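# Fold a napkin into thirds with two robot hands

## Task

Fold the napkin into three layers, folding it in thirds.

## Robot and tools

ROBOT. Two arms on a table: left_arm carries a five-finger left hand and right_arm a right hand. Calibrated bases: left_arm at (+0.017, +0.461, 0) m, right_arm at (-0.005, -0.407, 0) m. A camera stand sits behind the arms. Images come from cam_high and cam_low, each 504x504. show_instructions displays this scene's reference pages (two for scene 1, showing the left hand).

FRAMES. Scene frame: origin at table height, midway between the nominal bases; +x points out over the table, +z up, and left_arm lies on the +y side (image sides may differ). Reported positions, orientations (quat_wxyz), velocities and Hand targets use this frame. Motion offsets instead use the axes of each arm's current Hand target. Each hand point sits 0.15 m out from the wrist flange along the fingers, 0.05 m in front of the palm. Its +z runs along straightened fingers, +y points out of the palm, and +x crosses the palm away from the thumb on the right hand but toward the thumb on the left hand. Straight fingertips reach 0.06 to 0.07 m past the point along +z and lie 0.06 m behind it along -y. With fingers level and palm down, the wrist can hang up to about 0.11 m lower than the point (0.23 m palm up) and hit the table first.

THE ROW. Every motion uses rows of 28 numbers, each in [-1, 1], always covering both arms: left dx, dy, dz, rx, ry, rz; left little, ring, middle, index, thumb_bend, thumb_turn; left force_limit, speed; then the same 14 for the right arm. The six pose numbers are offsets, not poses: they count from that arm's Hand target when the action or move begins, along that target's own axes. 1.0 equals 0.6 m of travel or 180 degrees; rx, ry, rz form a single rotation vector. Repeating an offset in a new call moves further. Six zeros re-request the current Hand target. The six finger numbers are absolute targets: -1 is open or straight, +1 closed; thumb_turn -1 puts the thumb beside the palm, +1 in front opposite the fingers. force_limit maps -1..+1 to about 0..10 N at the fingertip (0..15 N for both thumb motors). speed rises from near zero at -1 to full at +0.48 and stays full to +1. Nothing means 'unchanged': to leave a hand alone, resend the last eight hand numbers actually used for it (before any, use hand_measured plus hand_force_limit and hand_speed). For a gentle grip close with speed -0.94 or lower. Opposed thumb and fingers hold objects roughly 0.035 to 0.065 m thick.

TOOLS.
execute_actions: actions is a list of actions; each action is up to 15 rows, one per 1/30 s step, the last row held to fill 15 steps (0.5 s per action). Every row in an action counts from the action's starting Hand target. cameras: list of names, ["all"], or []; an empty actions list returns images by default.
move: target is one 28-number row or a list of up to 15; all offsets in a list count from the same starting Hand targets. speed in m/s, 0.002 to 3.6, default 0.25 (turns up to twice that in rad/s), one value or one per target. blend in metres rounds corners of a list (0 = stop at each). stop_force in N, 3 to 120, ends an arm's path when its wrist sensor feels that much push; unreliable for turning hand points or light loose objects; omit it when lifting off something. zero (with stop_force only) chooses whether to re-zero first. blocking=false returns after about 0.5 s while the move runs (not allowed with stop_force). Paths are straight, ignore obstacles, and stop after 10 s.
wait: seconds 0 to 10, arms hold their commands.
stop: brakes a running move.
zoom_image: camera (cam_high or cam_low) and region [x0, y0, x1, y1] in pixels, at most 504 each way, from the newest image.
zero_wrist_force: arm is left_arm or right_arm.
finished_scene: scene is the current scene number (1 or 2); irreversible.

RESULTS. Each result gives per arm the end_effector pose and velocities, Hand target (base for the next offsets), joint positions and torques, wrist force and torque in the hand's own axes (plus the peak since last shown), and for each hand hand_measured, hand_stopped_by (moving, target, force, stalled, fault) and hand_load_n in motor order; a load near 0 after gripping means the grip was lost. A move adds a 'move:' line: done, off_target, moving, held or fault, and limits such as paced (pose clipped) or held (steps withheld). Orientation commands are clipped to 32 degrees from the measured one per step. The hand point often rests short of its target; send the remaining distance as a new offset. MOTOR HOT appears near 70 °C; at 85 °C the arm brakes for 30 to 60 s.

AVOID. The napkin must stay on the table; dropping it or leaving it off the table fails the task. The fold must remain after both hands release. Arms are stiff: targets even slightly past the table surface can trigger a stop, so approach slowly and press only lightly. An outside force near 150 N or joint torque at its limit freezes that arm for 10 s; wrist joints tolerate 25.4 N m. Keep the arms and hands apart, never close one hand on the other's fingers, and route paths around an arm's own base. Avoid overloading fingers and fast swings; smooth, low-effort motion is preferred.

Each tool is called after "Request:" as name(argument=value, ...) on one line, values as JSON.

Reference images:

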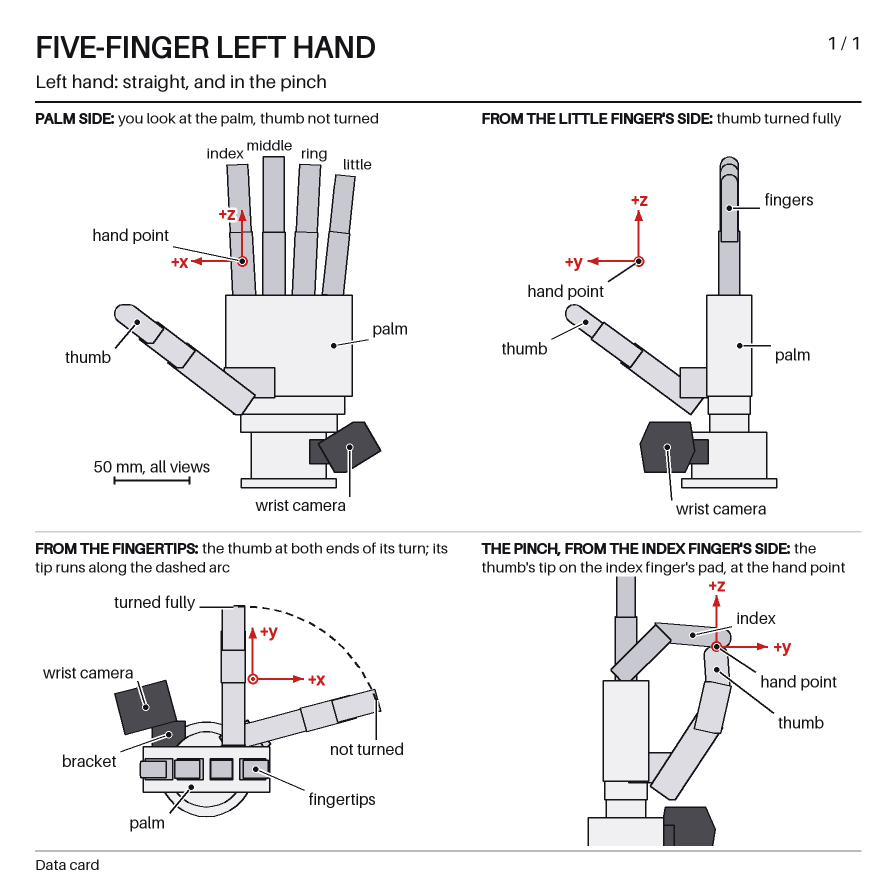

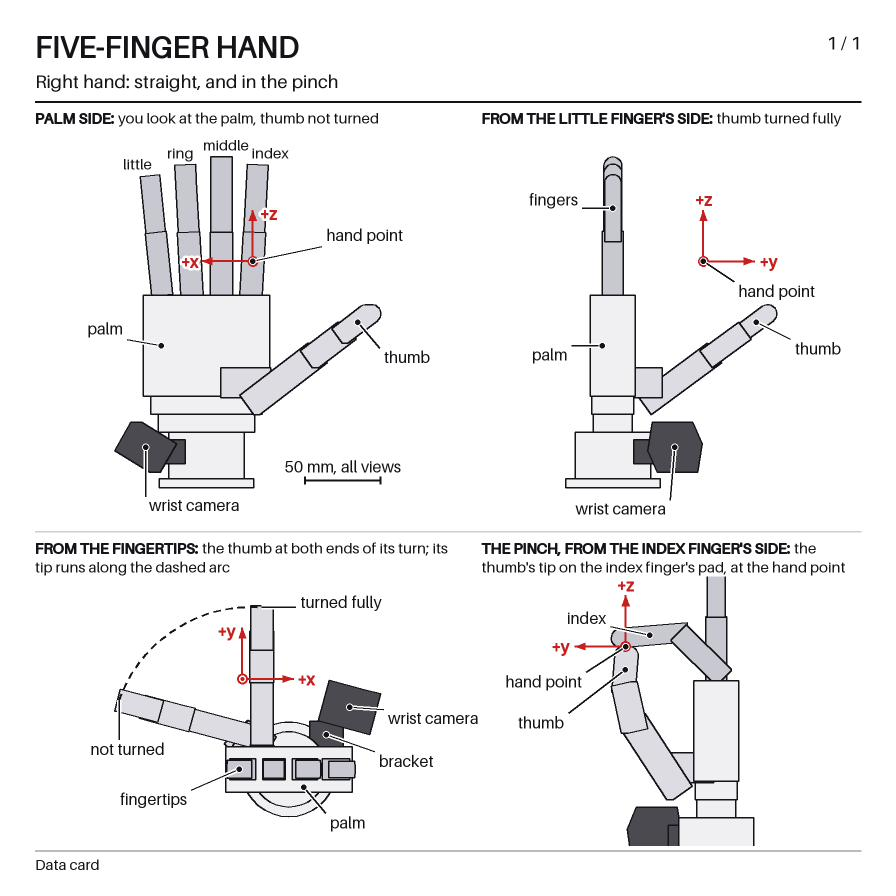

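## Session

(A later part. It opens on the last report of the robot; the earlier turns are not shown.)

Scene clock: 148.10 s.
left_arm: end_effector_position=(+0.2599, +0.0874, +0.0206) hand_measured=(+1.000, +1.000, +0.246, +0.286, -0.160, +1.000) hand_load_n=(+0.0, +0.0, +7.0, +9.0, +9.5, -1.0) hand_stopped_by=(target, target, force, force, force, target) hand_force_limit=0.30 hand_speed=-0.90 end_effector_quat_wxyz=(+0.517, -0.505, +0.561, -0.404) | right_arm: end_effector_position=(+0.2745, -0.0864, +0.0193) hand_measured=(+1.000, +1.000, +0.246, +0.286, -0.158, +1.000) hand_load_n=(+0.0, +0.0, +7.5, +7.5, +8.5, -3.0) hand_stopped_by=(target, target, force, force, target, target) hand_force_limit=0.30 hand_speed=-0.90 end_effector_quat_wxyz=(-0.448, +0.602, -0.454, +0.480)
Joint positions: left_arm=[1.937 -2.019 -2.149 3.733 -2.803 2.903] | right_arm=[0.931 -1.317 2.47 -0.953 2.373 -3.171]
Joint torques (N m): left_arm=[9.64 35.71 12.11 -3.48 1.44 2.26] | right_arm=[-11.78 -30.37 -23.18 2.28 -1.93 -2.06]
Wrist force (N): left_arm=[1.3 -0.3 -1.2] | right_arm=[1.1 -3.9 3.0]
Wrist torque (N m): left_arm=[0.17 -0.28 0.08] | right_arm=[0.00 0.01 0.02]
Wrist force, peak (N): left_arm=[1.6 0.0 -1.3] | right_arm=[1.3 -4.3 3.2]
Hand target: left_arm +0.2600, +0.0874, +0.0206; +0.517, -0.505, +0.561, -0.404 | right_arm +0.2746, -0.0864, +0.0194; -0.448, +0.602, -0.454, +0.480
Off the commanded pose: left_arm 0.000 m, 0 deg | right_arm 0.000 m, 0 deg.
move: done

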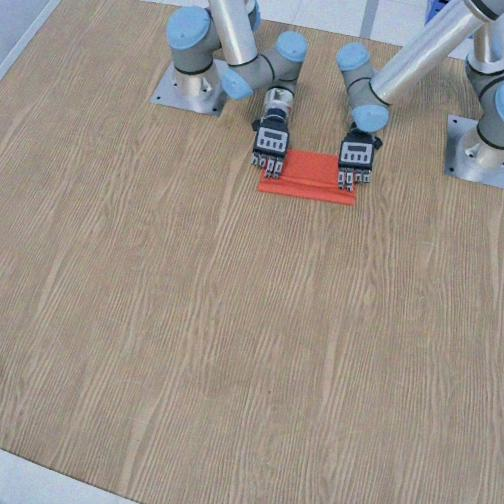

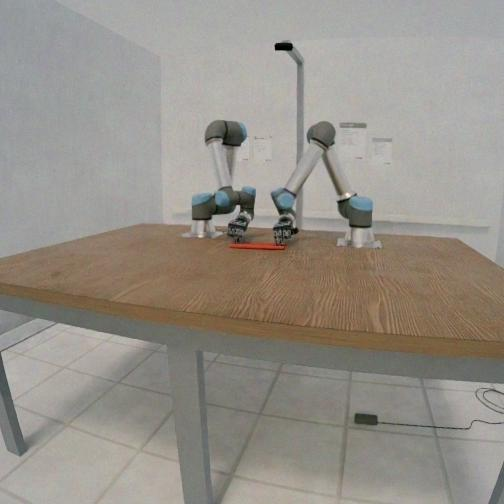

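Request:
zoom_image(camera="cam_high", region=[275, 130, 350, 205])

Request:
zoom_image(camera="cam_low", region=[215, 210, 305, 260])

Scaled by 6.720 from the camera's 504x504 image, which has a finer 720x720 frame.

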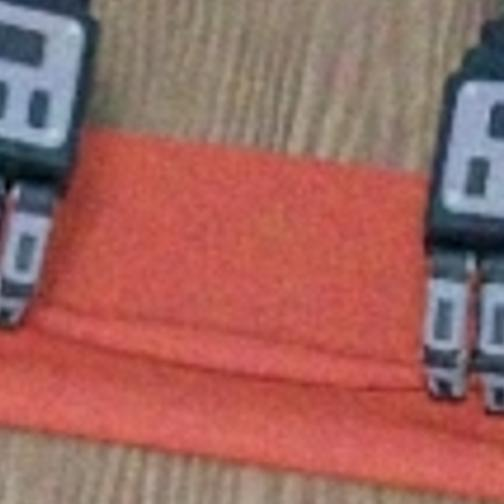

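Scaled by 5.600 from the camera's 504x504 image, which has a finer 720x720 frame.

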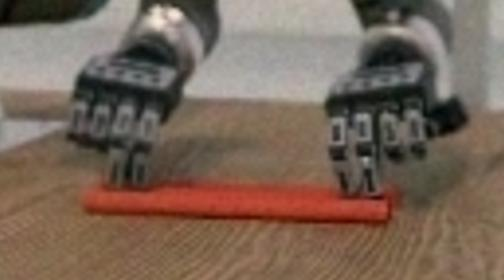

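Request:
move(target=[0.0009,0.0054,0.0008,0,0,0,1,1,0.42,0.43,-0.15,1,0.3,-0.9,-0.0007,0.0042,0.0006,0,0,0,1,1,0.42,0.43,-0.15,1,0.3,-0.9], speed=0.02)

Request:
execute_actions(actions=[[[0,0,0,0,0,0,1,1,0.1,0.1,-0.2,1,0.3,-0.85,0,0,0,0,0,0,1,1,0.1,0.1,-0.2,1,0.3,-0.85]],[[0,0,0,0,0,0,1,1,0.1,0.1,-0.2,1,0.3,-0.85,0,0,0,0,0,0,1,1,0.1,0.1,-0.2,1,0.3,-0.85]],[[0,0,0,0,0,0,1,1,0.1,0.1,-0.2,1,0.3,-0.85,0,0,0,0,0,0,1,1,0.1,0.1,-0.2,1,0.3,-0.85]]], cameras=["all"])

Request:
zoom_image(camera="cam_high", region=[245, 130, 365, 250])

Scene clock: 175.70 s.
left_arm: end_effector_position=(+0.2600, +0.0875, +0.0173) hand_measured=(+1.000, +1.000, +0.246, +0.286, -0.160, +1.000) hand_load_n=(+0.0, +0.0, +7.0, +9.0, +9.5, -1.0) hand_stopped_by=(target, target, force, force, force, target) hand_force_limit=0.30 hand_speed=-0.90 end_effector_quat_wxyz=(+0.517, -0.505, +0.561, -0.404) | right_arm: end_effector_position=(+0.2746, -0.0864, +0.0168) hand_measured=(+1.000, +1.000, +0.246, +0.286, -0.158, +1.000) hand_load_n=(+0.0, +0.0, +7.5, +7.5, +8.5, -3.0) hand_stopped_by=(target, target, force, force, target, target) hand_force_limit=0.30 hand_speed=-0.90 end_effector_quat_wxyz=(-0.448, +0.602, -0.454, +0.480)
Joint positions: left_arm=[1.937 -2.027 -2.15 3.743 -2.803 2.903] | right_arm=[0.931 -1.308 2.471 -0.963 2.373 -3.172]
Joint torques (N m): left_arm=[7.75 29.44 2.47 0.91 1.82 2.48] | right_arm=[-11.58 -24.44 3.08 -1.78 -1.99 -2.38]
Wrist force (N): left_arm=[1.0 -0.4 -1.2] | right_arm=[1.3 -3.5 2.7]
Wrist torque (N m): left_arm=[0.15 -0.24 -0.02] | right_arm=[0.08 -0.02 0.06]
Wrist force, peak (N): left_arm=[1.3 -0.3 -1.5] | right_arm=[1.2 -4.0 3.0]
Hand target: left_arm +0.2600, +0.0875, +0.0173; +0.517, -0.505, +0.561, -0.404 | right_arm +0.2746, -0.0864, +0.0168; -0.448, +0.602, -0.454, +0.480
Off the commanded pose: left_arm 0.000 m, 0 deg | right_arm 0.000 m, 0 deg.
move: done

Scene clock: 177.40 s.
left_arm: end_effector_position=(+0.2600, +0.0875, +0.0173) hand_measured=(+1.000, +1.000, +0.100, +0.100, -0.200, +1.000) hand_load_n=(+0.0, +0.0, +0.0, +0.0, +0.0, +0.0) hand_stopped_by=(target, target, target, target, target, target) hand_force_limit=0.30 hand_speed=-0.85 end_effector_quat_wxyz=(+0.517, -0.505, +0.561, -0.404) | right_arm: end_effector_position=(+0.2746, -0.0864, +0.0168) hand_measured=(+1.000, +1.000, +0.100, +0.100, -0.200, +1.000) hand_load_n=(+0.0, +0.0, +0.0, +0.0, +0.5, +0.0) hand_stopped_by=(target, target, target, target, target, target) hand_force_limit=0.30 hand_speed=-0.85 end_effector_quat_wxyz=(-0.448, +0.602, -0.454, +0.480)
Joint positions: left_arm=[1.937 -2.027 -2.15 3.743 -2.803 2.903] | right_arm=[0.931 -1.308 2.471 -0.963 2.373 -3.172]
Joint torques (N m): left_arm=[8.62 37.41 11.4 -3.64 1.65 1.84] | right_arm=[-9.71 -28.92 -4 2.05 -0.83 -1.81]
Wrist force (N): left_arm=[0.8 -0.2 -1.1] | right_arm=[1.3 -3.6 2.7]
Wrist torque (N m): left_arm=[0.17 -0.23 -0.02] | right_arm=[0.07 0.01 0.06]
Wrist force, peak (N): left_arm=[1.1 -0.5 -1.4] | right_arm=[1.3 -3.9 3.2]
Hand target: left_arm +0.2600, +0.0875, +0.0173; +0.517, -0.505, +0.561, -0.404 | right_arm +0.2746, -0.0864, +0.0168; -0.448, +0.602, -0.454, +0.480
Off the commanded pose: left_arm 0.000 m, 0 deg | right_arm 0.000 m, 0 deg.

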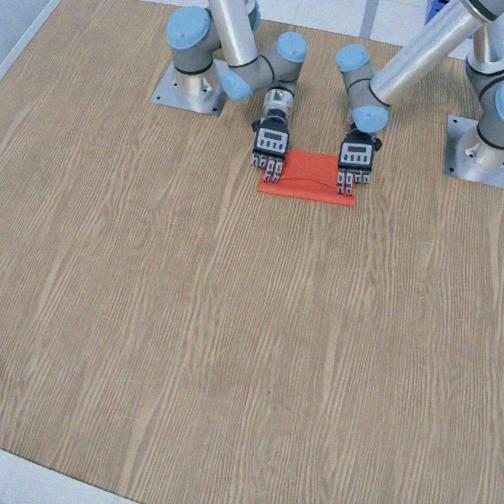

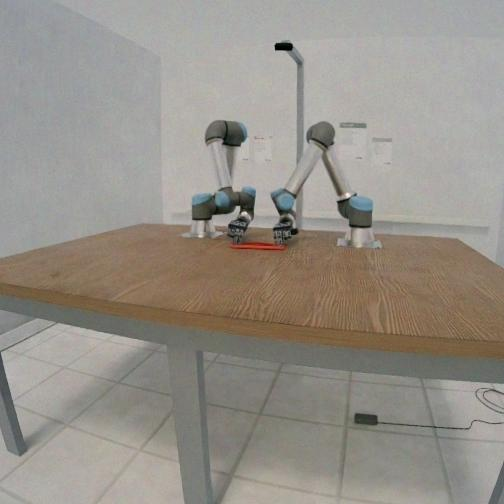

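Scaled by 4.200 from the camera's 504x504 image, which has a finer 720x720 frame.

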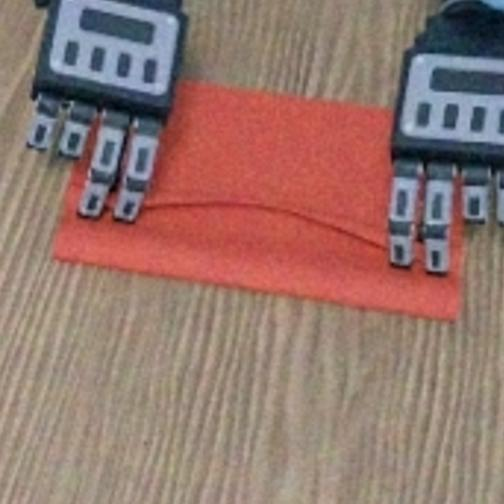

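Request:
move(target=[-0.0143,-0.0813,-0.0116,0,0,0,1,1,0.1,0.1,-0.2,1,0.3,-0.85,0.0143,-0.0813,-0.0116,0,0,0,1,1,0.1,0.1,-0.2,1,0.3,-0.85], speed=0.06)

Request:
move(target=[0.0054,0.0309,-0.2228,0,0,0,1,1,0.1,0.1,-0.2,1,0.3,-0.85,-0.0054,0.0309,-0.2228,0,0,0,1,1,0.1,0.1,-0.2,1,0.3,-0.85], speed=0.15, cameras=["all"])

Request:
zoom_image(camera="cam_high", region=[245, 130, 365, 250])

Scene clock: 184.17 s.
left_arm: end_effector_position=(+0.2600, +0.0874, +0.0674) hand_measured=(+1.000, +1.000, +0.100, +0.100, -0.200, +1.000) hand_load_n=(+0.0, +0.0, +0.0, +0.0, +0.0, +0.0) hand_stopped_by=(target, target, target, target, target, target) hand_force_limit=0.30 hand_speed=-0.85 end_effector_quat_wxyz=(+0.517, -0.505, +0.561, -0.404) | right_arm: end_effector_position=(+0.2746, -0.0863, +0.0669) hand_measured=(+1.000, +1.000, +0.100, +0.100, -0.200, +1.000) hand_load_n=(+0.0, +0.0, +0.0, -0.5, +0.0, +0.0) hand_stopped_by=(target, target, target, target, target, target) hand_force_limit=0.30 hand_speed=-0.85 end_effector_quat_wxyz=(-0.448, +0.602, -0.454, +0.480)
Joint positions: left_arm=[1.937 -1.912 -2.126 3.603 -2.803 2.903] | right_arm=[0.931 -1.47 2.435 -0.765 2.373 -3.172]
Joint torques (N m): left_arm=[8.05 19.48 4.94 2.1 1.4 -2.31] | right_arm=[8.18 -14.28 -0.48 -2.83 0.95 2.14]
Wrist force (N): left_arm=[1.0 -0.4 -1.2] | right_arm=[1.1 -3.8 2.4]
Wrist torque (N m): left_arm=[0.15 -0.26 0.08] | right_arm=[0.04 0.07 0.04]
Wrist force, peak (N): left_arm=[0.9 -1.0 -1.4] | right_arm=[1.5 -4.4 2.6]
Hand target: left_arm +0.2600, +0.0875, +0.0673; +0.517, -0.505, +0.561, -0.404 | right_arm +0.2745, -0.0864, +0.0668; -0.448, +0.602, -0.454, +0.480
Off the commanded pose: left_arm 0.000 m, 0 deg | right_arm 0.000 m, 0 deg.
move: done

Scene clock: 185.97 s.
left_arm: end_effector_position=(+0.1253, +0.0781, +0.0674) hand_measured=(+1.000, +1.000, +0.100, +0.100, -0.200, +1.000) hand_load_n=(-0.5, +0.0, +0.0, +0.0, +0.0, +0.0) hand_stopped_by=(target, target, target, target, target, target) hand_force_limit=0.30 hand_speed=-0.85 end_effector_quat_wxyz=(+0.517, -0.505, +0.561, -0.404) end_effector_velocity=(+0.000, +0.001, -0.001) end_effector_angular_velocity=(+0.000, +0.001, +0.000) | right_arm: end_effector_position=(+0.1403, -0.1003, +0.0666) hand_measured=(+1.000, +1.000, +0.100, +0.100, -0.200, +1.000) hand_load_n=(+0.0, +0.0, +0.0, +0.0, +0.0, +0.0) hand_stopped_by=(target, target, target, target, target, target) hand_force_limit=0.30 hand_speed=-0.85 end_effector_quat_wxyz=(-0.448, +0.602, -0.454, +0.480)
Joint positions: left_arm=[1.565 -2.319 -1.915 2.244 -2.988 1.322] | right_arm=[1.415 -1.398 2.386 -0.514 2.835 -2.861]
Joint velocities: left_arm=[0 0 -0.001 0.005 0.001 0.004] | right_arm=[within noise]
Joint torques (N m): left_arm=[-9.54 41.78 1.03 0.37 0.89 2.59] | right_arm=[11.98 -27.64 2.01 -0.67 3.17 -0.1]
Wrist force (N): left_arm=[0.9 -0.1 -1.1] | right_arm=[0.9 -3.4 2.6]
Wrist torque (N m): left_arm=[0.18 -0.25 0.06] | right_arm=[0.07 0.04 0.08]
Wrist force, peak (N): left_arm=[0.8 -0.3 -2.1] | right_arm=[1.1 -4.0 4.3]
Hand target: left_arm +0.1253, +0.0781, +0.0674; +0.517, -0.505, +0.561, -0.404 | right_arm +0.1403, -0.1003, +0.0666; -0.448, +0.602, -0.454, +0.480
Off the commanded pose: left_arm 0.000 m, 0 deg | right_arm 0.000 m, 0 deg.
move: done

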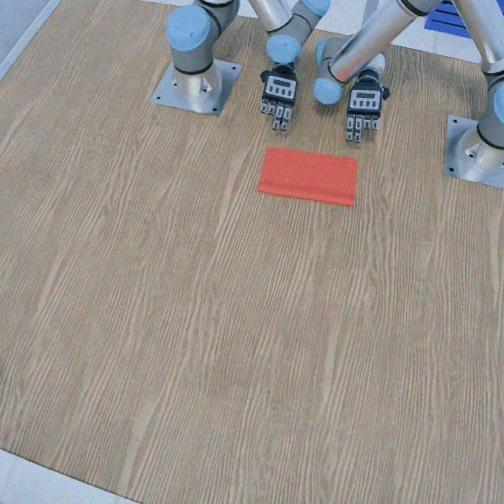

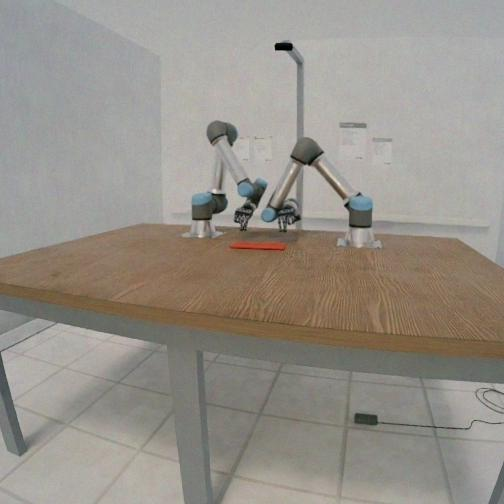

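Scaled by 4.200 from the camera's 504x504 image, which has a finer 720x720 frame.

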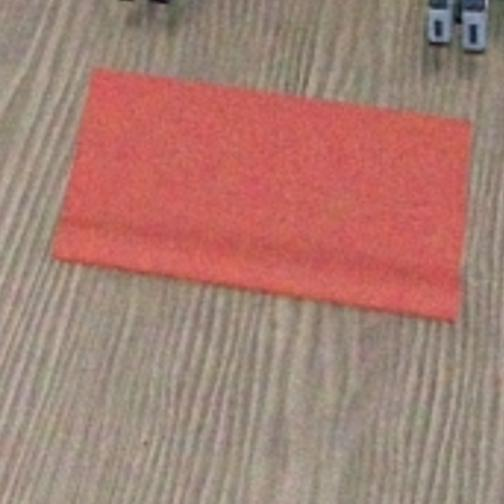

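Request:
zoom_image(camera="cam_high", region=[250, 140, 305, 195])

Request:
zoom_image(camera="cam_high", region=[310, 155, 365, 210])

Scaled by 9.164 from the camera's 504x504 image, which has a finer 720x720 frame.

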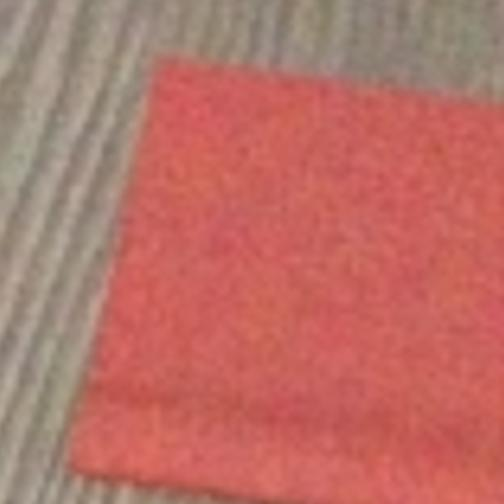

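Scaled by 9.164 from the camera's 504x504 image, which has a finer 720x720 frame.

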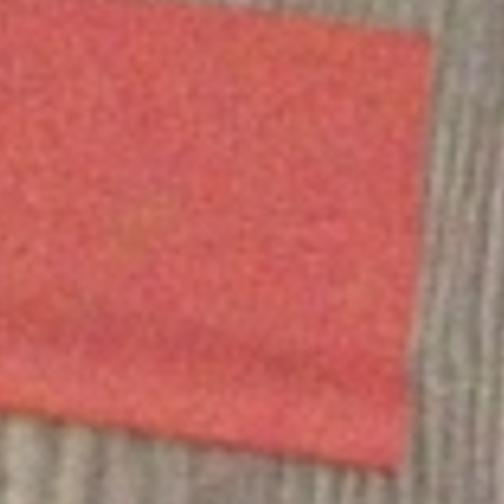

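Request:
zoom_image(camera="cam_high", region=[255, 150, 285, 180])

Request:
zoom_image(camera="cam_high", region=[335, 165, 365, 195])

Request:
zoom_image(camera="cam_low", region=[225, 230, 295, 260])

Scaled by 16.800 from the camera's 504x504 image, which has a finer 720x720 frame.

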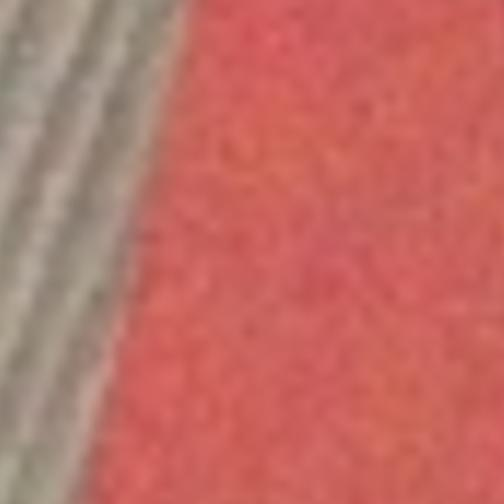

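Scaled by 16.800 from the camera's 504x504 image, which has a finer 720x720 frame.

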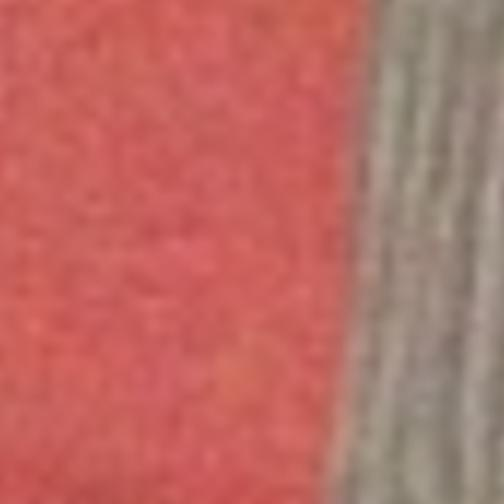

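Scaled by 7.200 from the camera's 504x504 image, which has a finer 720x720 frame.

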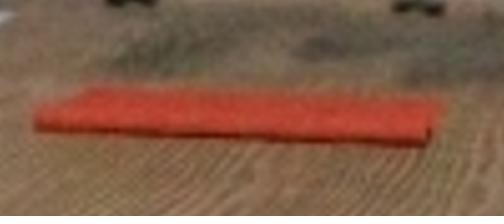

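Request:
move(target=[0.0333,0.0344,0.0771,0.0182,0.1029,0.0147,1,1,0.02,0.02,-0.23,1,0.2,-0.5,-0.0212,0.0362,0.0799,0.0038,-0.0217,-0.0031,1,1,0.02,0.02,-0.23,1,0.2,-0.5], speed=0.1, cameras=["all"])

Request:
zoom_image(camera="cam_high", region=[245, 110, 365, 230])

Request:
zoom_image(camera="cam_high", region=[260, 130, 300, 170])

Request:
zoom_image(camera="cam_high", region=[320, 130, 360, 170])

Scene clock: 238.27 s.
left_arm: end_effector_position=(+0.1689, +0.0650, +0.0374) hand_measured=(+1.000, +1.000, +0.020, +0.020, -0.230, +1.000) hand_load_n=(+0.0, +0.5, +0.0, -0.5, +0.0, +0.0) hand_stopped_by=(target, target, target, target, target, target) hand_force_limit=0.20 hand_speed=-0.50 end_effector_quat_wxyz=(+0.443, -0.406, +0.637, -0.484) | right_arm: end_effector_position=(+0.1834, -0.0872, +0.0365) hand_measured=(+1.000, +1.000, +0.020, +0.020, -0.230, +1.000) hand_load_n=(+0.0, +0.0, +0.0, +0.0, +0.0, +0.0) hand_stopped_by=(target, target, target, target, target, target) hand_force_limit=0.20 hand_speed=-0.50 end_effector_quat_wxyz=(-0.464, +0.618, -0.433, +0.465)
Joint positions: left_arm=[1.755 -1.869 -2.309 3.869 -2.664 3.04] | right_arm=[1.22 -1.393 2.494 -0.835 2.586 -3.09]
Joint torques (N m): left_arm=[-8.86 14.26 14.16 -1.63 -0.96 -1.76] | right_arm=[12.2 -27.27 -21.64 2.51 2.47 2.45]
Wrist force (N): left_arm=[1.1 -0.7 -1.4] | right_arm=[1.2 -3.7 2.4]
Wrist torque (N m): left_arm=[0.11 -0.28 0.15] | right_arm=[0.06 0.05 0.02]
Wrist force, peak (N): left_arm=[1.0 -0.3 -1.7] | right_arm=[1.4 -3.9 3.1]
Hand target: left_arm +0.1688, +0.0650, +0.0374; +0.443, -0.406, +0.637, -0.484 | right_arm +0.1834, -0.0871, +0.0366; -0.464, +0.618, -0.433, +0.465
Off the commanded pose: left_arm 0.000 m, 0 deg | right_arm 0.000 m, 0 deg.
move: done

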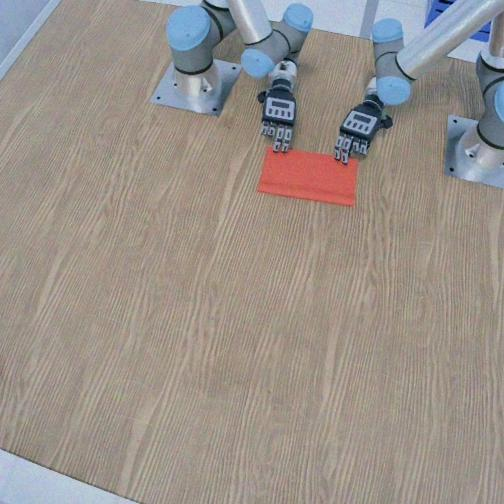

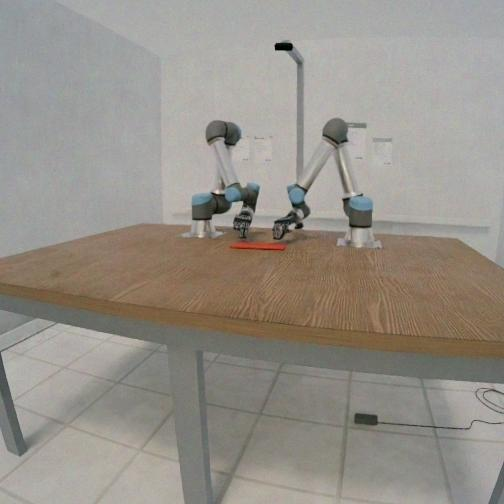

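Scaled by 4.200 from the camera's 504x504 image, which has a finer 720x720 frame.

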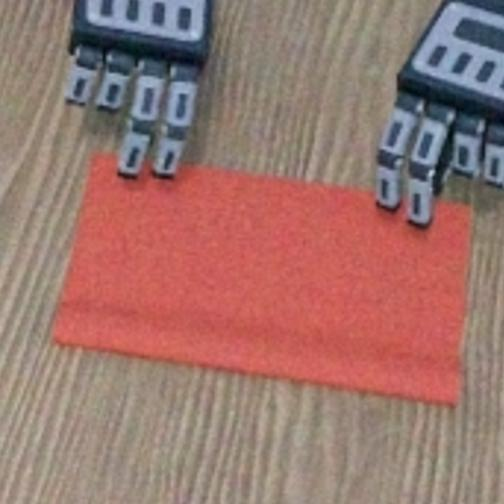

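Scaled by 12.600 from the camera's 504x504 image, which has a finer 720x720 frame.

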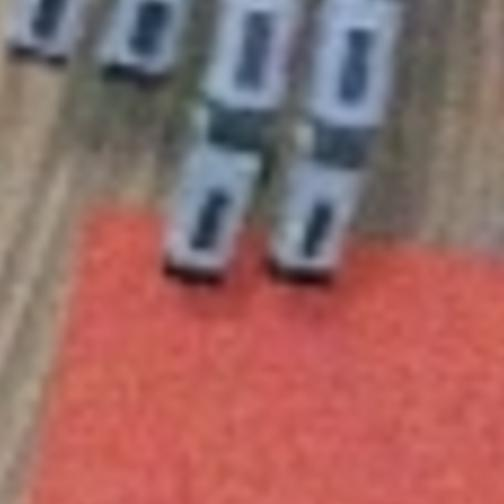

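Scaled by 12.600 from the camera's 504x504 image, which has a finer 720x720 frame.

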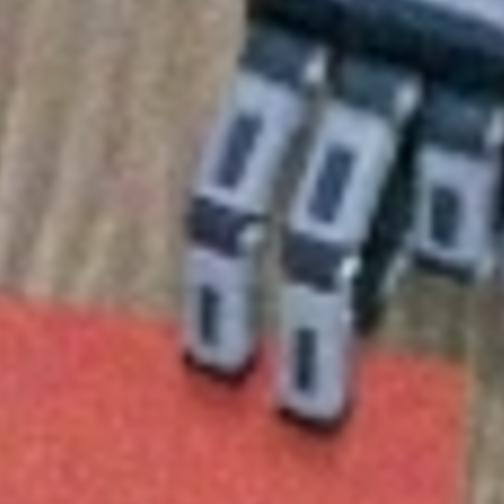

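Request:
move(target=[0.0054,0.0302,0.0094,0,0,0,1,1,0.02,0.02,-0.23,1,0.2,-0.5,-0.0054,0.0302,0.0094,0,0,0,1,1,0.02,0.02,-0.23,1,0.2,-0.5], speed=0.05, cameras=["all"])

Request:
zoom_image(camera="cam_high", region=[260, 130, 300, 170])

Request:
zoom_image(camera="cam_high", region=[320, 140, 360, 180])

Scene clock: 246.50 s.
left_arm: end_effector_position=(+0.1718, +0.0642, +0.0183) hand_measured=(+1.000, +1.000, +0.020, +0.020, -0.230, +1.000) hand_load_n=(+0.0, +0.0, +0.0, +0.0, +0.0, +0.0) hand_stopped_by=(target, target, target, target, target, target) hand_force_limit=0.20 hand_speed=-0.50 end_effector_quat_wxyz=(+0.443, -0.406, +0.637, -0.484) | right_arm: end_effector_position=(+0.1864, -0.0866, +0.0176) hand_measured=(+1.000, +1.000, +0.020, +0.020, -0.230, +1.000) hand_load_n=(+0.5, +0.0, +0.0, +0.0, +0.0, +0.0) hand_stopped_by=(target, target, target, target, target, target) hand_force_limit=0.20 hand_speed=-0.50 end_effector_quat_wxyz=(-0.464, +0.618, -0.433, +0.465)
Joint positions: left_arm=[1.764 -1.921 -2.319 3.937 -2.655 3.046] | right_arm=[1.208 -1.327 2.506 -0.919 2.575 -3.096]
Joint torques (N m): left_arm=[-5.12 33.48 12.58 -2.9 -0.8 1.8] | right_arm=[7.58 -27.87 -6.46 2.52 1.49 -1.86]
Wrist force (N): left_arm=[1.0 -0.3 -1.1] | right_arm=[1.3 -3.9 2.5]
Wrist torque (N m): left_arm=[0.17 -0.27 -0.05] | right_arm=[-0.01 0.00 0.08]
Wrist force, peak (N): left_arm=[1.3 -0.6 -1.6] | right_arm=[1.4 -4.4 2.5]
Hand target: left_arm +0.1717, +0.0642, +0.0184; +0.443, -0.406, +0.637, -0.484 | right_arm +0.1864, -0.0865, +0.0176; -0.464, +0.618, -0.433, +0.465
Off the commanded pose: left_arm 0.000 m, 0 deg | right_arm 0.000 m, 0 deg.
move: done

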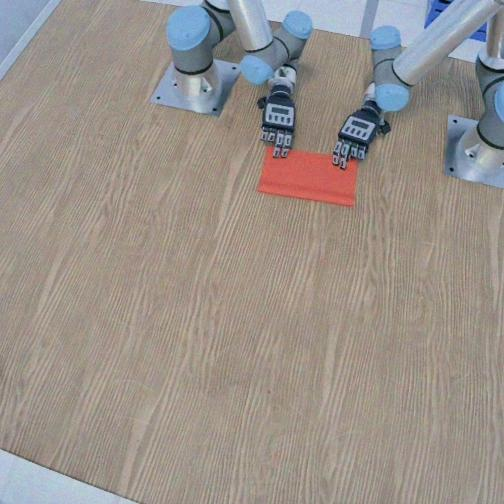

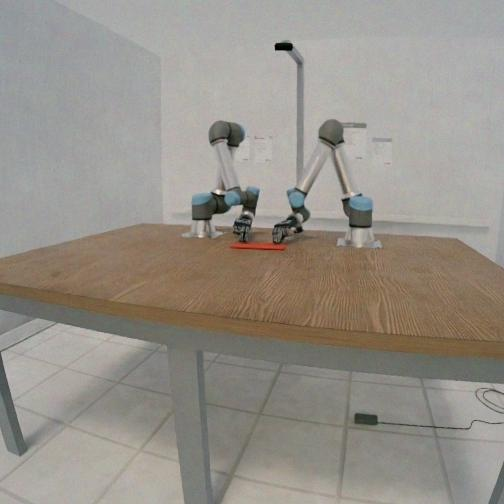

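Scaled by 12.600 from the camera's 504x504 image, which has a finer 720x720 frame.

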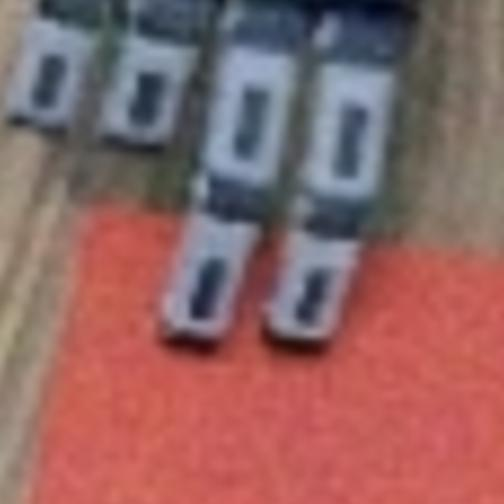

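Scaled by 12.600 from the camera's 504x504 image, which has a finer 720x720 frame.

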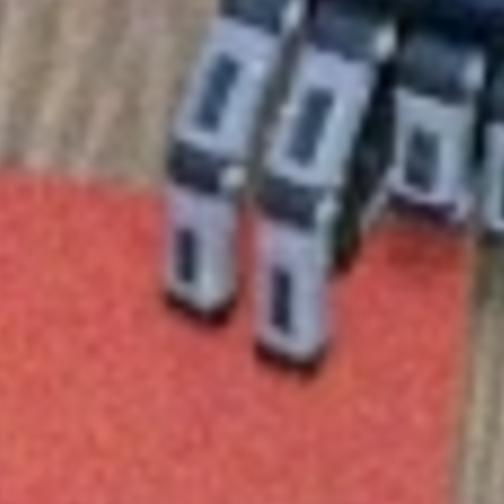

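Request:
move(target=[0.0024,0.0133,-0.0006,0,0,0,1,1,0.02,0.02,-0.23,1,0.2,-0.5,-0.0023,0.0129,0.0027,0,0,0,1,1,0.02,0.02,-0.23,1,0.2,-0.5], speed=0.006, stop_force=9, cameras=["all"])

Request:
zoom_image(camera="cam_high", region=[260, 130, 300, 170])

Request:
zoom_image(camera="cam_high", region=[320, 140, 360, 180])

Scene clock: 255.50 s.
left_arm: end_effector_position=(+0.1707, +0.0644, +0.0129) hand_measured=(+1.000, +1.000, +0.020, +0.020, -0.228, +1.000) hand_load_n=(+0.0, +0.0, +0.0, +0.0, -6.5, -1.5) hand_stopped_by=(target, target, target, target, target, target) hand_force_limit=0.20 hand_speed=-0.50 end_effector_quat_wxyz=(+0.443, -0.406, +0.637, -0.484) | right_arm: end_effector_position=(+0.1867, -0.0865, +0.0123) hand_measured=(+1.000, +1.000, +0.020, +0.020, -0.228, +1.000) hand_load_n=(+0.0, +0.5, +0.0, +0.0, -5.5, -1.0) hand_stopped_by=(target, target, target, target, target, target) hand_force_limit=0.20 hand_speed=-0.50 end_effector_quat_wxyz=(-0.464, +0.618, -0.433, +0.465)
Joint positions: left_arm=[1.761 -1.937 -2.321 3.953 -2.658 3.044] | right_arm=[1.207 -1.307 2.508 -0.942 2.574 -3.096]
Joint torques (N m): left_arm=[8.6 31.07 13.01 -3.71 2.32 0.79] | right_arm=[-0.21 -25.7 -15.22 2.91 0.89 -1.47]
Wrist force (N): left_arm=[-0.6 -9.1 -4.2] | right_arm=[2.4 -12.0 -0.1]
Wrist torque (N m): left_arm=[-0.08 -0.24 0.23] | right_arm=[-0.33 -0.02 -0.02]
Wrist force, peak (N): left_arm=[-0.8 -11.0 -5.9] | right_arm=[2.9 -14.2 -2.0]
Hand target: left_arm +0.1707, +0.0644, +0.0129; +0.443, -0.406, +0.637, -0.484 (not the last commanded pose) | right_arm +0.1867, -0.0864, +0.0123; -0.464, +0.618, -0.433, +0.465 (not the last commanded pose)
Off the commanded pose: left_arm 0.003 m, 0 deg | right_arm 0.003 m, 0 deg.
move: contact (left_arm, right_arm)

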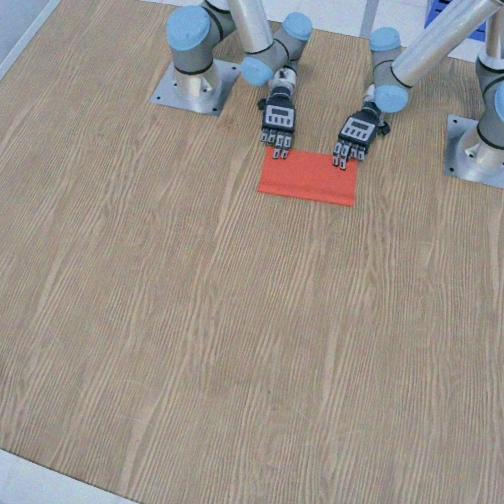

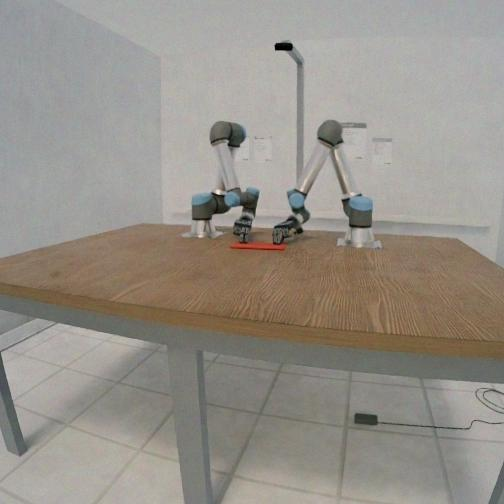

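Scaled by 12.600 from the camera's 504x504 image, which has a finer 720x720 frame.

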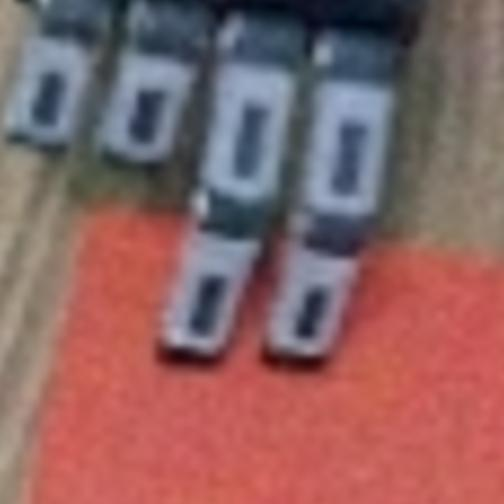

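Scaled by 12.600 from the camera's 504x504 image, which has a finer 720x720 frame.

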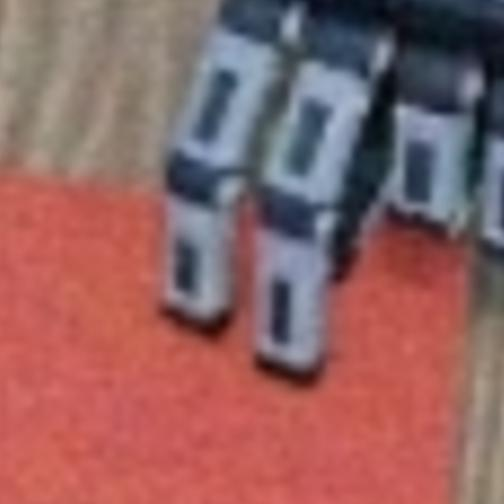

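Request:
execute_actions(actions=[[[0,0,0,0,0,0,1,1,0.2,0.2,-0.23,1,0.1,-0.9,0,0,0,0,0,0,1,1,0.2,0.2,-0.23,1,0.1,-0.9]],[[0,0,0,0,0,0,1,1,0.2,0.2,-0.23,1,0.1,-0.9,0,0,0,0,0,0,1,1,0.2,0.2,-0.23,1,0.1,-0.9]],[[0,0,0,0,0,0,1,1,0.2,0.2,-0.23,1,0.1,-0.9,0,0,0,0,0,0,1,1,0.2,0.2,-0.23,1,0.1,-0.9]]])

Request:
execute_actions(actions=[[[0,0,0,0,0,0,1,1,0.4,0.4,-0.23,1,0.15,-0.9,0,0,0,0,0,0,1,1,0.4,0.4,-0.23,1,0.15,-0.9]],[[0,0,0,0,0,0,1,1,0.4,0.4,-0.23,1,0.15,-0.9,0,0,0,0,0,0,1,1,0.4,0.4,-0.23,1,0.15,-0.9]],[[0,0,0,0,0,0,1,1,0.4,0.4,-0.23,1,0.15,-0.9,0,0,0,0,0,0,1,1,0.4,0.4,-0.23,1,0.15,-0.9]]], cameras=["all"])

Request:
zoom_image(camera="cam_high", region=[260, 130, 300, 170])

Request:
zoom_image(camera="cam_high", region=[320, 140, 360, 180])

Request:
zoom_image(camera="cam_high", region=[245, 130, 365, 250])

Scene clock: 262.87 s.
left_arm: end_effector_position=(+0.1707, +0.0644, +0.0129) hand_measured=(+1.000, +1.000, +0.194, +0.200, -0.228, +1.000) hand_load_n=(+0.0, +0.0, +5.0, +0.0, -5.5, -2.0) hand_stopped_by=(target, target, force, target, target, target) hand_force_limit=0.10 hand_speed=-0.90 end_effector_quat_wxyz=(+0.443, -0.406, +0.637, -0.484) | right_arm: end_effector_position=(+0.1867, -0.0864, +0.0123) hand_measured=(+1.000, +1.000, +0.198, +0.200, -0.228, +1.000) hand_load_n=(+0.0, +0.0, +3.5, +0.5, -4.5, -1.5) hand_stopped_by=(target, target, target, target, target, target) hand_force_limit=0.10 hand_speed=-0.90 end_effector_quat_wxyz=(-0.464, +0.618, -0.433, +0.465)
Joint positions: left_arm=[1.761 -1.937 -2.321 3.953 -2.658 3.044] | right_arm=[1.207 -1.307 2.508 -0.942 2.574 -3.096]
Joint torques (N m): left_arm=[5.62 17.23 2.56 -3.06 2.06 0.83] | right_arm=[10.52 -15.97 -9.34 2.31 1.78 1.72]
Wrist force (N): left_arm=[-2.0 -19.9 -2.9] | right_arm=[4.3 -21.0 1.0]
Wrist torque (N m): left_arm=[-0.15 -0.25 0.44] | right_arm=[-0.52 -0.04 -0.19]
Wrist force, peak (N): left_arm=[-2.0 -20.1 -2.6] | right_arm=[4.1 -21.4 1.2]
Hand target: left_arm +0.1707, +0.0644, +0.0129; +0.443, -0.406, +0.637, -0.484 | right_arm +0.1867, -0.0864, +0.0123; -0.464, +0.618, -0.433, +0.465
Off the commanded pose: left_arm 0.000 m, 0 deg | right_arm 0.000 m, 0 deg.

Scene clock: 264.57 s.
left_arm: end_effector_position=(+0.1707, +0.0644, +0.0129) hand_measured=(+1.000, +1.000, +0.248, +0.290, -0.228, +1.000) hand_load_n=(+0.0, +0.0, +6.0, +6.0, -5.0, -2.0) hand_stopped_by=(target, target, force, force, target, target) hand_force_limit=0.15 hand_speed=-0.90 end_effector_quat_wxyz=(+0.443, -0.406, +0.637, -0.484) | right_arm: end_effector_position=(+0.1867, -0.0864, +0.0123) hand_measured=(+1.000, +1.000, +0.262, +0.300, -0.228, +1.000) hand_load_n=(+0.0, +0.0, +8.0, +7.5, -4.0, -2.0) hand_stopped_by=(target, target, force, force, target, target) hand_force_limit=0.15 hand_speed=-0.90 end_effector_quat_wxyz=(-0.464, +0.618, -0.433, +0.465)
Joint positions: left_arm=[1.761 -1.937 -2.321 3.953 -2.658 3.044] | right_arm=[1.207 -1.307 2.508 -0.942 2.574 -3.096]
Joint torques (N m): left_arm=[1.56 10.15 -2.9 -3.09 1.81 0.95] | right_arm=[11.09 -9.06 4.43 2.33 1.51 1.68]
Wrist force (N): left_arm=[-1.9 -21.5 -1.5] | right_arm=[3.5 -22.7 3.5]
Wrist torque (N m): left_arm=[-0.23 -0.23 0.44] | right_arm=[-0.59 0.01 -0.24]
Wrist force, peak (N): left_arm=[-1.9 -21.5 -1.3] | right_arm=[3.8 -23.3 3.6]
Hand target: left_arm +0.1707, +0.0644, +0.0129; +0.443, -0.406, +0.637, -0.484 | right_arm +0.1867, -0.0864, +0.0123; -0.464, +0.618, -0.433, +0.465
Off the commanded pose: left_arm 0.000 m, 0 deg | right_arm 0.000 m, 0 deg.

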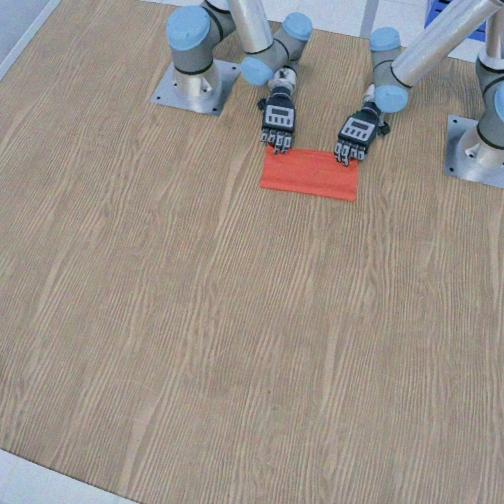

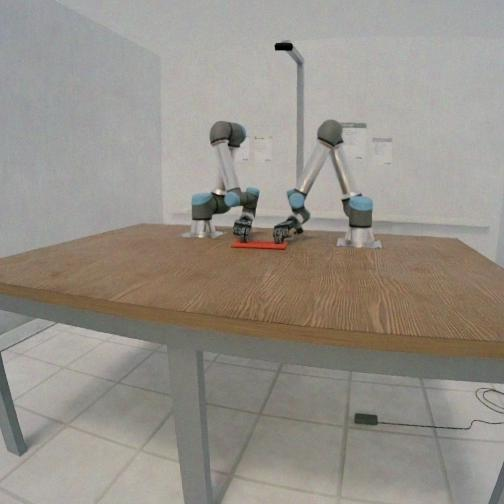

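Scaled by 12.600 from the camera's 504x504 image, which has a finer 720x720 frame.

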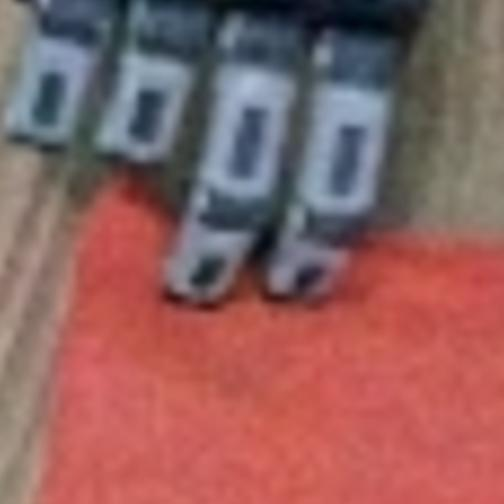

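Scaled by 12.600 from the camera's 504x504 image, which has a finer 720x720 frame.

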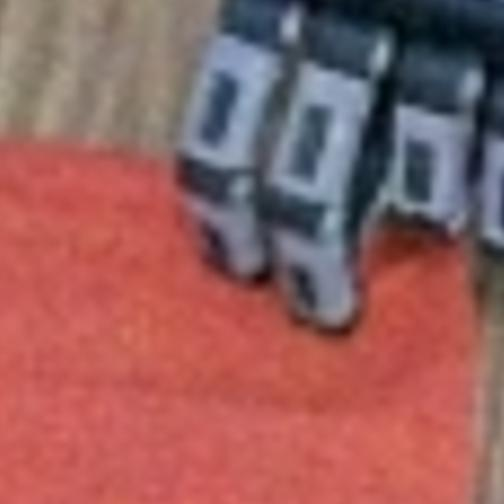

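Scaled by 4.200 from the camera's 504x504 image, which has a finer 720x720 frame.

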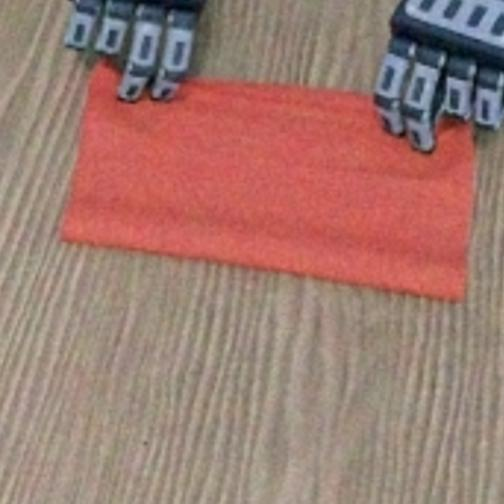

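Request:
move(target=[-0.0004,-0.0021,-0.0003,0,0,0,1,1,0.41,0.41,-0.2,1,0.2,-0.9,0.0004,-0.0021,-0.0003,0,0,0,1,1,0.41,0.41,-0.2,1,0.2,-0.9], speed=0.03)

Request:
execute_actions(actions=[[[0,0,0,0,0,0,1,1,0.42,0.43,-0.15,1,0.3,-0.9,0,0,0,0,0,0,1,1,0.42,0.43,-0.15,1,0.3,-0.9]],[[0,0,0,0,0,0,1,1,0.42,0.43,-0.15,1,0.3,-0.9,0,0,0,0,0,0,1,1,0.42,0.43,-0.15,1,0.3,-0.9]]])

Request:
move(target=[-0.0057,-0.0325,-0.0046,0,0,0,1,1,0.42,0.43,-0.15,1,0.3,-0.9,0.0057,-0.0325,-0.0046,0,0,0,1,1,0.42,0.43,-0.15,1,0.3,-0.9], speed=0.05, cameras=["all"])

Request:
zoom_image(camera="cam_high", region=[245, 110, 365, 230])

Request:
zoom_image(camera="cam_low", region=[215, 210, 305, 260])

Scene clock: 273.97 s.
left_arm: end_effector_position=(+0.1707, +0.0644, +0.0142) hand_measured=(+1.000, +1.000, +0.248, +0.296, -0.204, +1.000) hand_load_n=(+0.0, +0.0, +3.5, +8.0, +4.5, -1.0) hand_stopped_by=(target, target, force, force, target, target) hand_force_limit=0.20 hand_speed=-0.90 end_effector_quat_wxyz=(+0.443, -0.406, +0.637, -0.484) | right_arm: end_effector_position=(+0.1867, -0.0864, +0.0136) hand_measured=(+1.000, +1.000, +0.262, +0.300, -0.204, +1.000) hand_load_n=(+0.5, +0.0, +7.0, +6.5, +5.5, -1.0) hand_stopped_by=(target, target, force, force, target, target) hand_force_limit=0.20 hand_speed=-0.90 end_effector_quat_wxyz=(-0.464, +0.618, -0.433, +0.465)
Joint positions: left_arm=[1.761 -1.933 -2.32 3.949 -2.658 3.044] | right_arm=[1.207 -1.312 2.508 -0.936 2.574 -3.096]
Joint torques (N m): left_arm=[-1.29 30.06 15.65 -2.26 1.92 0.75] | right_arm=[4.69 -22.38 -19.57 1.47 -0.62 0.41]
Wrist force (N): left_arm=[0.8 -1.3 -1.2] | right_arm=[1.1 -4.6 2.5]
Wrist torque (N m): left_arm=[0.08 -0.18 0.12] | right_arm=[-0.01 0.00 0.07]
Wrist force, peak (N): left_arm=[-1.8 -21.8 -1.2] | right_arm=[3.9 -23.5 3.8]
Hand target: left_arm +0.1707, +0.0644, +0.0142; +0.443, -0.406, +0.637, -0.484 | right_arm +0.1867, -0.0864, +0.0136; -0.464, +0.618, -0.433, +0.465
Off the commanded pose: left_arm 0.000 m, 0 deg | right_arm 0.000 m, 0 deg.
move: done

Scene clock: 275.17 s.
left_arm: end_effector_position=(+0.1707, +0.0644, +0.0142) hand_measured=(+1.000, +1.000, +0.254, +0.296, -0.188, +1.000) hand_load_n=(+0.0, +0.0, +7.5, +8.5, +9.5, -1.0) hand_stopped_by=(target, target, force, force, force, target) hand_force_limit=0.30 hand_speed=-0.90 end_effector_quat_wxyz=(+0.443, -0.406, +0.637, -0.484) | right_arm: end_effector_position=(+0.1867, -0.0864, +0.0136) hand_measured=(+1.000, +1.000, +0.262, +0.300, -0.194, +1.000) hand_load_n=(+0.0, +0.0, +7.0, +7.0, +9.5, -0.5) hand_stopped_by=(target, target, force, force, force, target) hand_force_limit=0.30 hand_speed=-0.90 end_effector_quat_wxyz=(-0.464, +0.618, -0.433, +0.465)
Joint positions: left_arm=[1.761 -1.933 -2.32 3.949 -2.658 3.044] | right_arm=[1.207 -1.312 2.508 -0.936 2.574 -3.096]
Joint torques (N m): left_arm=[4.37 19.29 15.48 2.56 1.83 0.09] | right_arm=[-7.36 -13.32 -20.11 -2.47 -1.88 -0.99]
Wrist force (N): left_arm=[0.9 -1.3 -1.1] | right_arm=[1.1 -4.4 2.9]
Wrist torque (N m): left_arm=[0.07 -0.20 0.12] | right_arm=[-0.01 -0.02 0.08]
Wrist force, peak (N): left_arm=[1.3 -1.5 -1.3] | right_arm=[1.3 -4.9 2.6]
Hand target: left_arm +0.1707, +0.0644, +0.0142; +0.443, -0.406, +0.637, -0.484 | right_arm +0.1867, -0.0864, +0.0136; -0.464, +0.618, -0.433, +0.465
Off the commanded pose: left_arm 0.000 m, 0 deg | right_arm 0.000 m, 0 deg.

Scene clock: 275.97 s.
left_arm: end_effector_position=(+0.1708, +0.0643, +0.0343) hand_measured=(+1.000, +1.000, +0.254, +0.296, -0.188, +1.000) hand_load_n=(+0.0, +0.0, +7.5, +8.5, +9.5, -0.5) hand_stopped_by=(target, target, force, force, force, target) hand_force_limit=0.30 hand_speed=-0.90 end_effector_quat_wxyz=(+0.443, -0.406, +0.637, -0.484) | right_arm: end_effector_position=(+0.1867, -0.0863, +0.0336) hand_measured=(+1.000, +1.000, +0.262, +0.300, -0.194, +1.000) hand_load_n=(+0.0, +0.0, +7.0, +6.5, +9.5, -0.5) hand_stopped_by=(target, target, force, force, force, target) hand_force_limit=0.30 hand_speed=-0.90 end_effector_quat_wxyz=(-0.464, +0.618, -0.433, +0.465)
Joint positions: left_arm=[1.761 -1.877 -2.311 3.883 -2.658 3.044] | right_arm=[1.207 -1.384 2.496 -0.853 2.574 -3.096]
Joint torques (N m): left_arm=[8.88 14.54 4.34 2.67 1.64 -1.62] | right_arm=[-1.43 -10.64 -7.57 -2.93 1.88 2.21]
Wrist force (N): left_arm=[1.3 -0.9 -1.1] | right_arm=[1.1 -3.8 2.5]
Wrist torque (N m): left_arm=[0.10 -0.26 0.11] | right_arm=[0.04 0.01 0.06]
Wrist force, peak (N): left_arm=[1.4 -1.5 -1.1] | right_arm=[1.0 -4.5 2.6]
Hand target: left_arm +0.1708, +0.0644, +0.0342; +0.443, -0.406, +0.637, -0.484 | right_arm +0.1867, -0.0864, +0.0336; -0.464, +0.618, -0.433, +0.465
Off the commanded pose: left_arm 0.000 m, 0 deg | right_arm 0.000 m, 0 deg.
move: done

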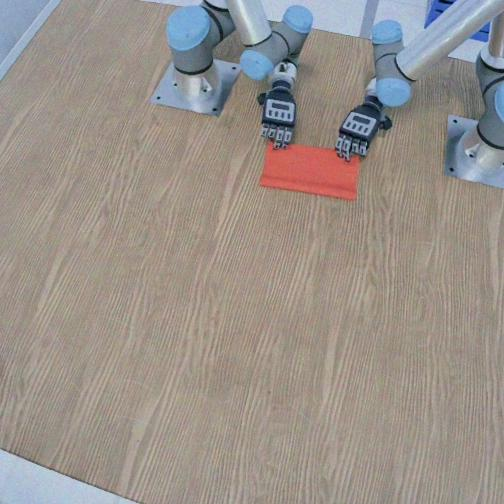

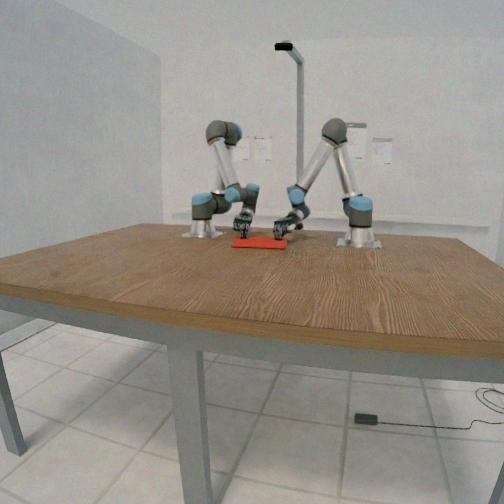

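Scaled by 4.200 from the camera's 504x504 image, which has a finer 720x720 frame.

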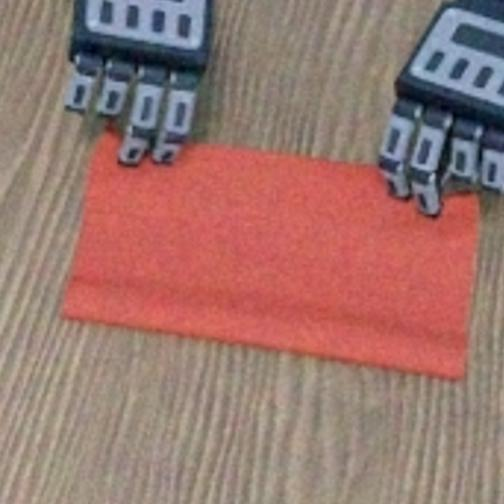

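Scaled by 5.600 from the camera's 504x504 image, which has a finer 720x720 frame.

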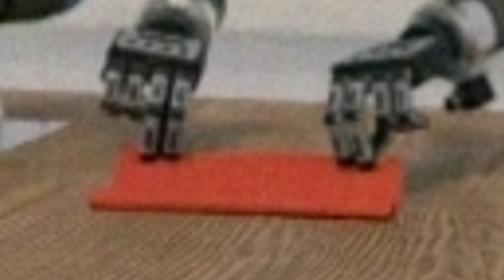

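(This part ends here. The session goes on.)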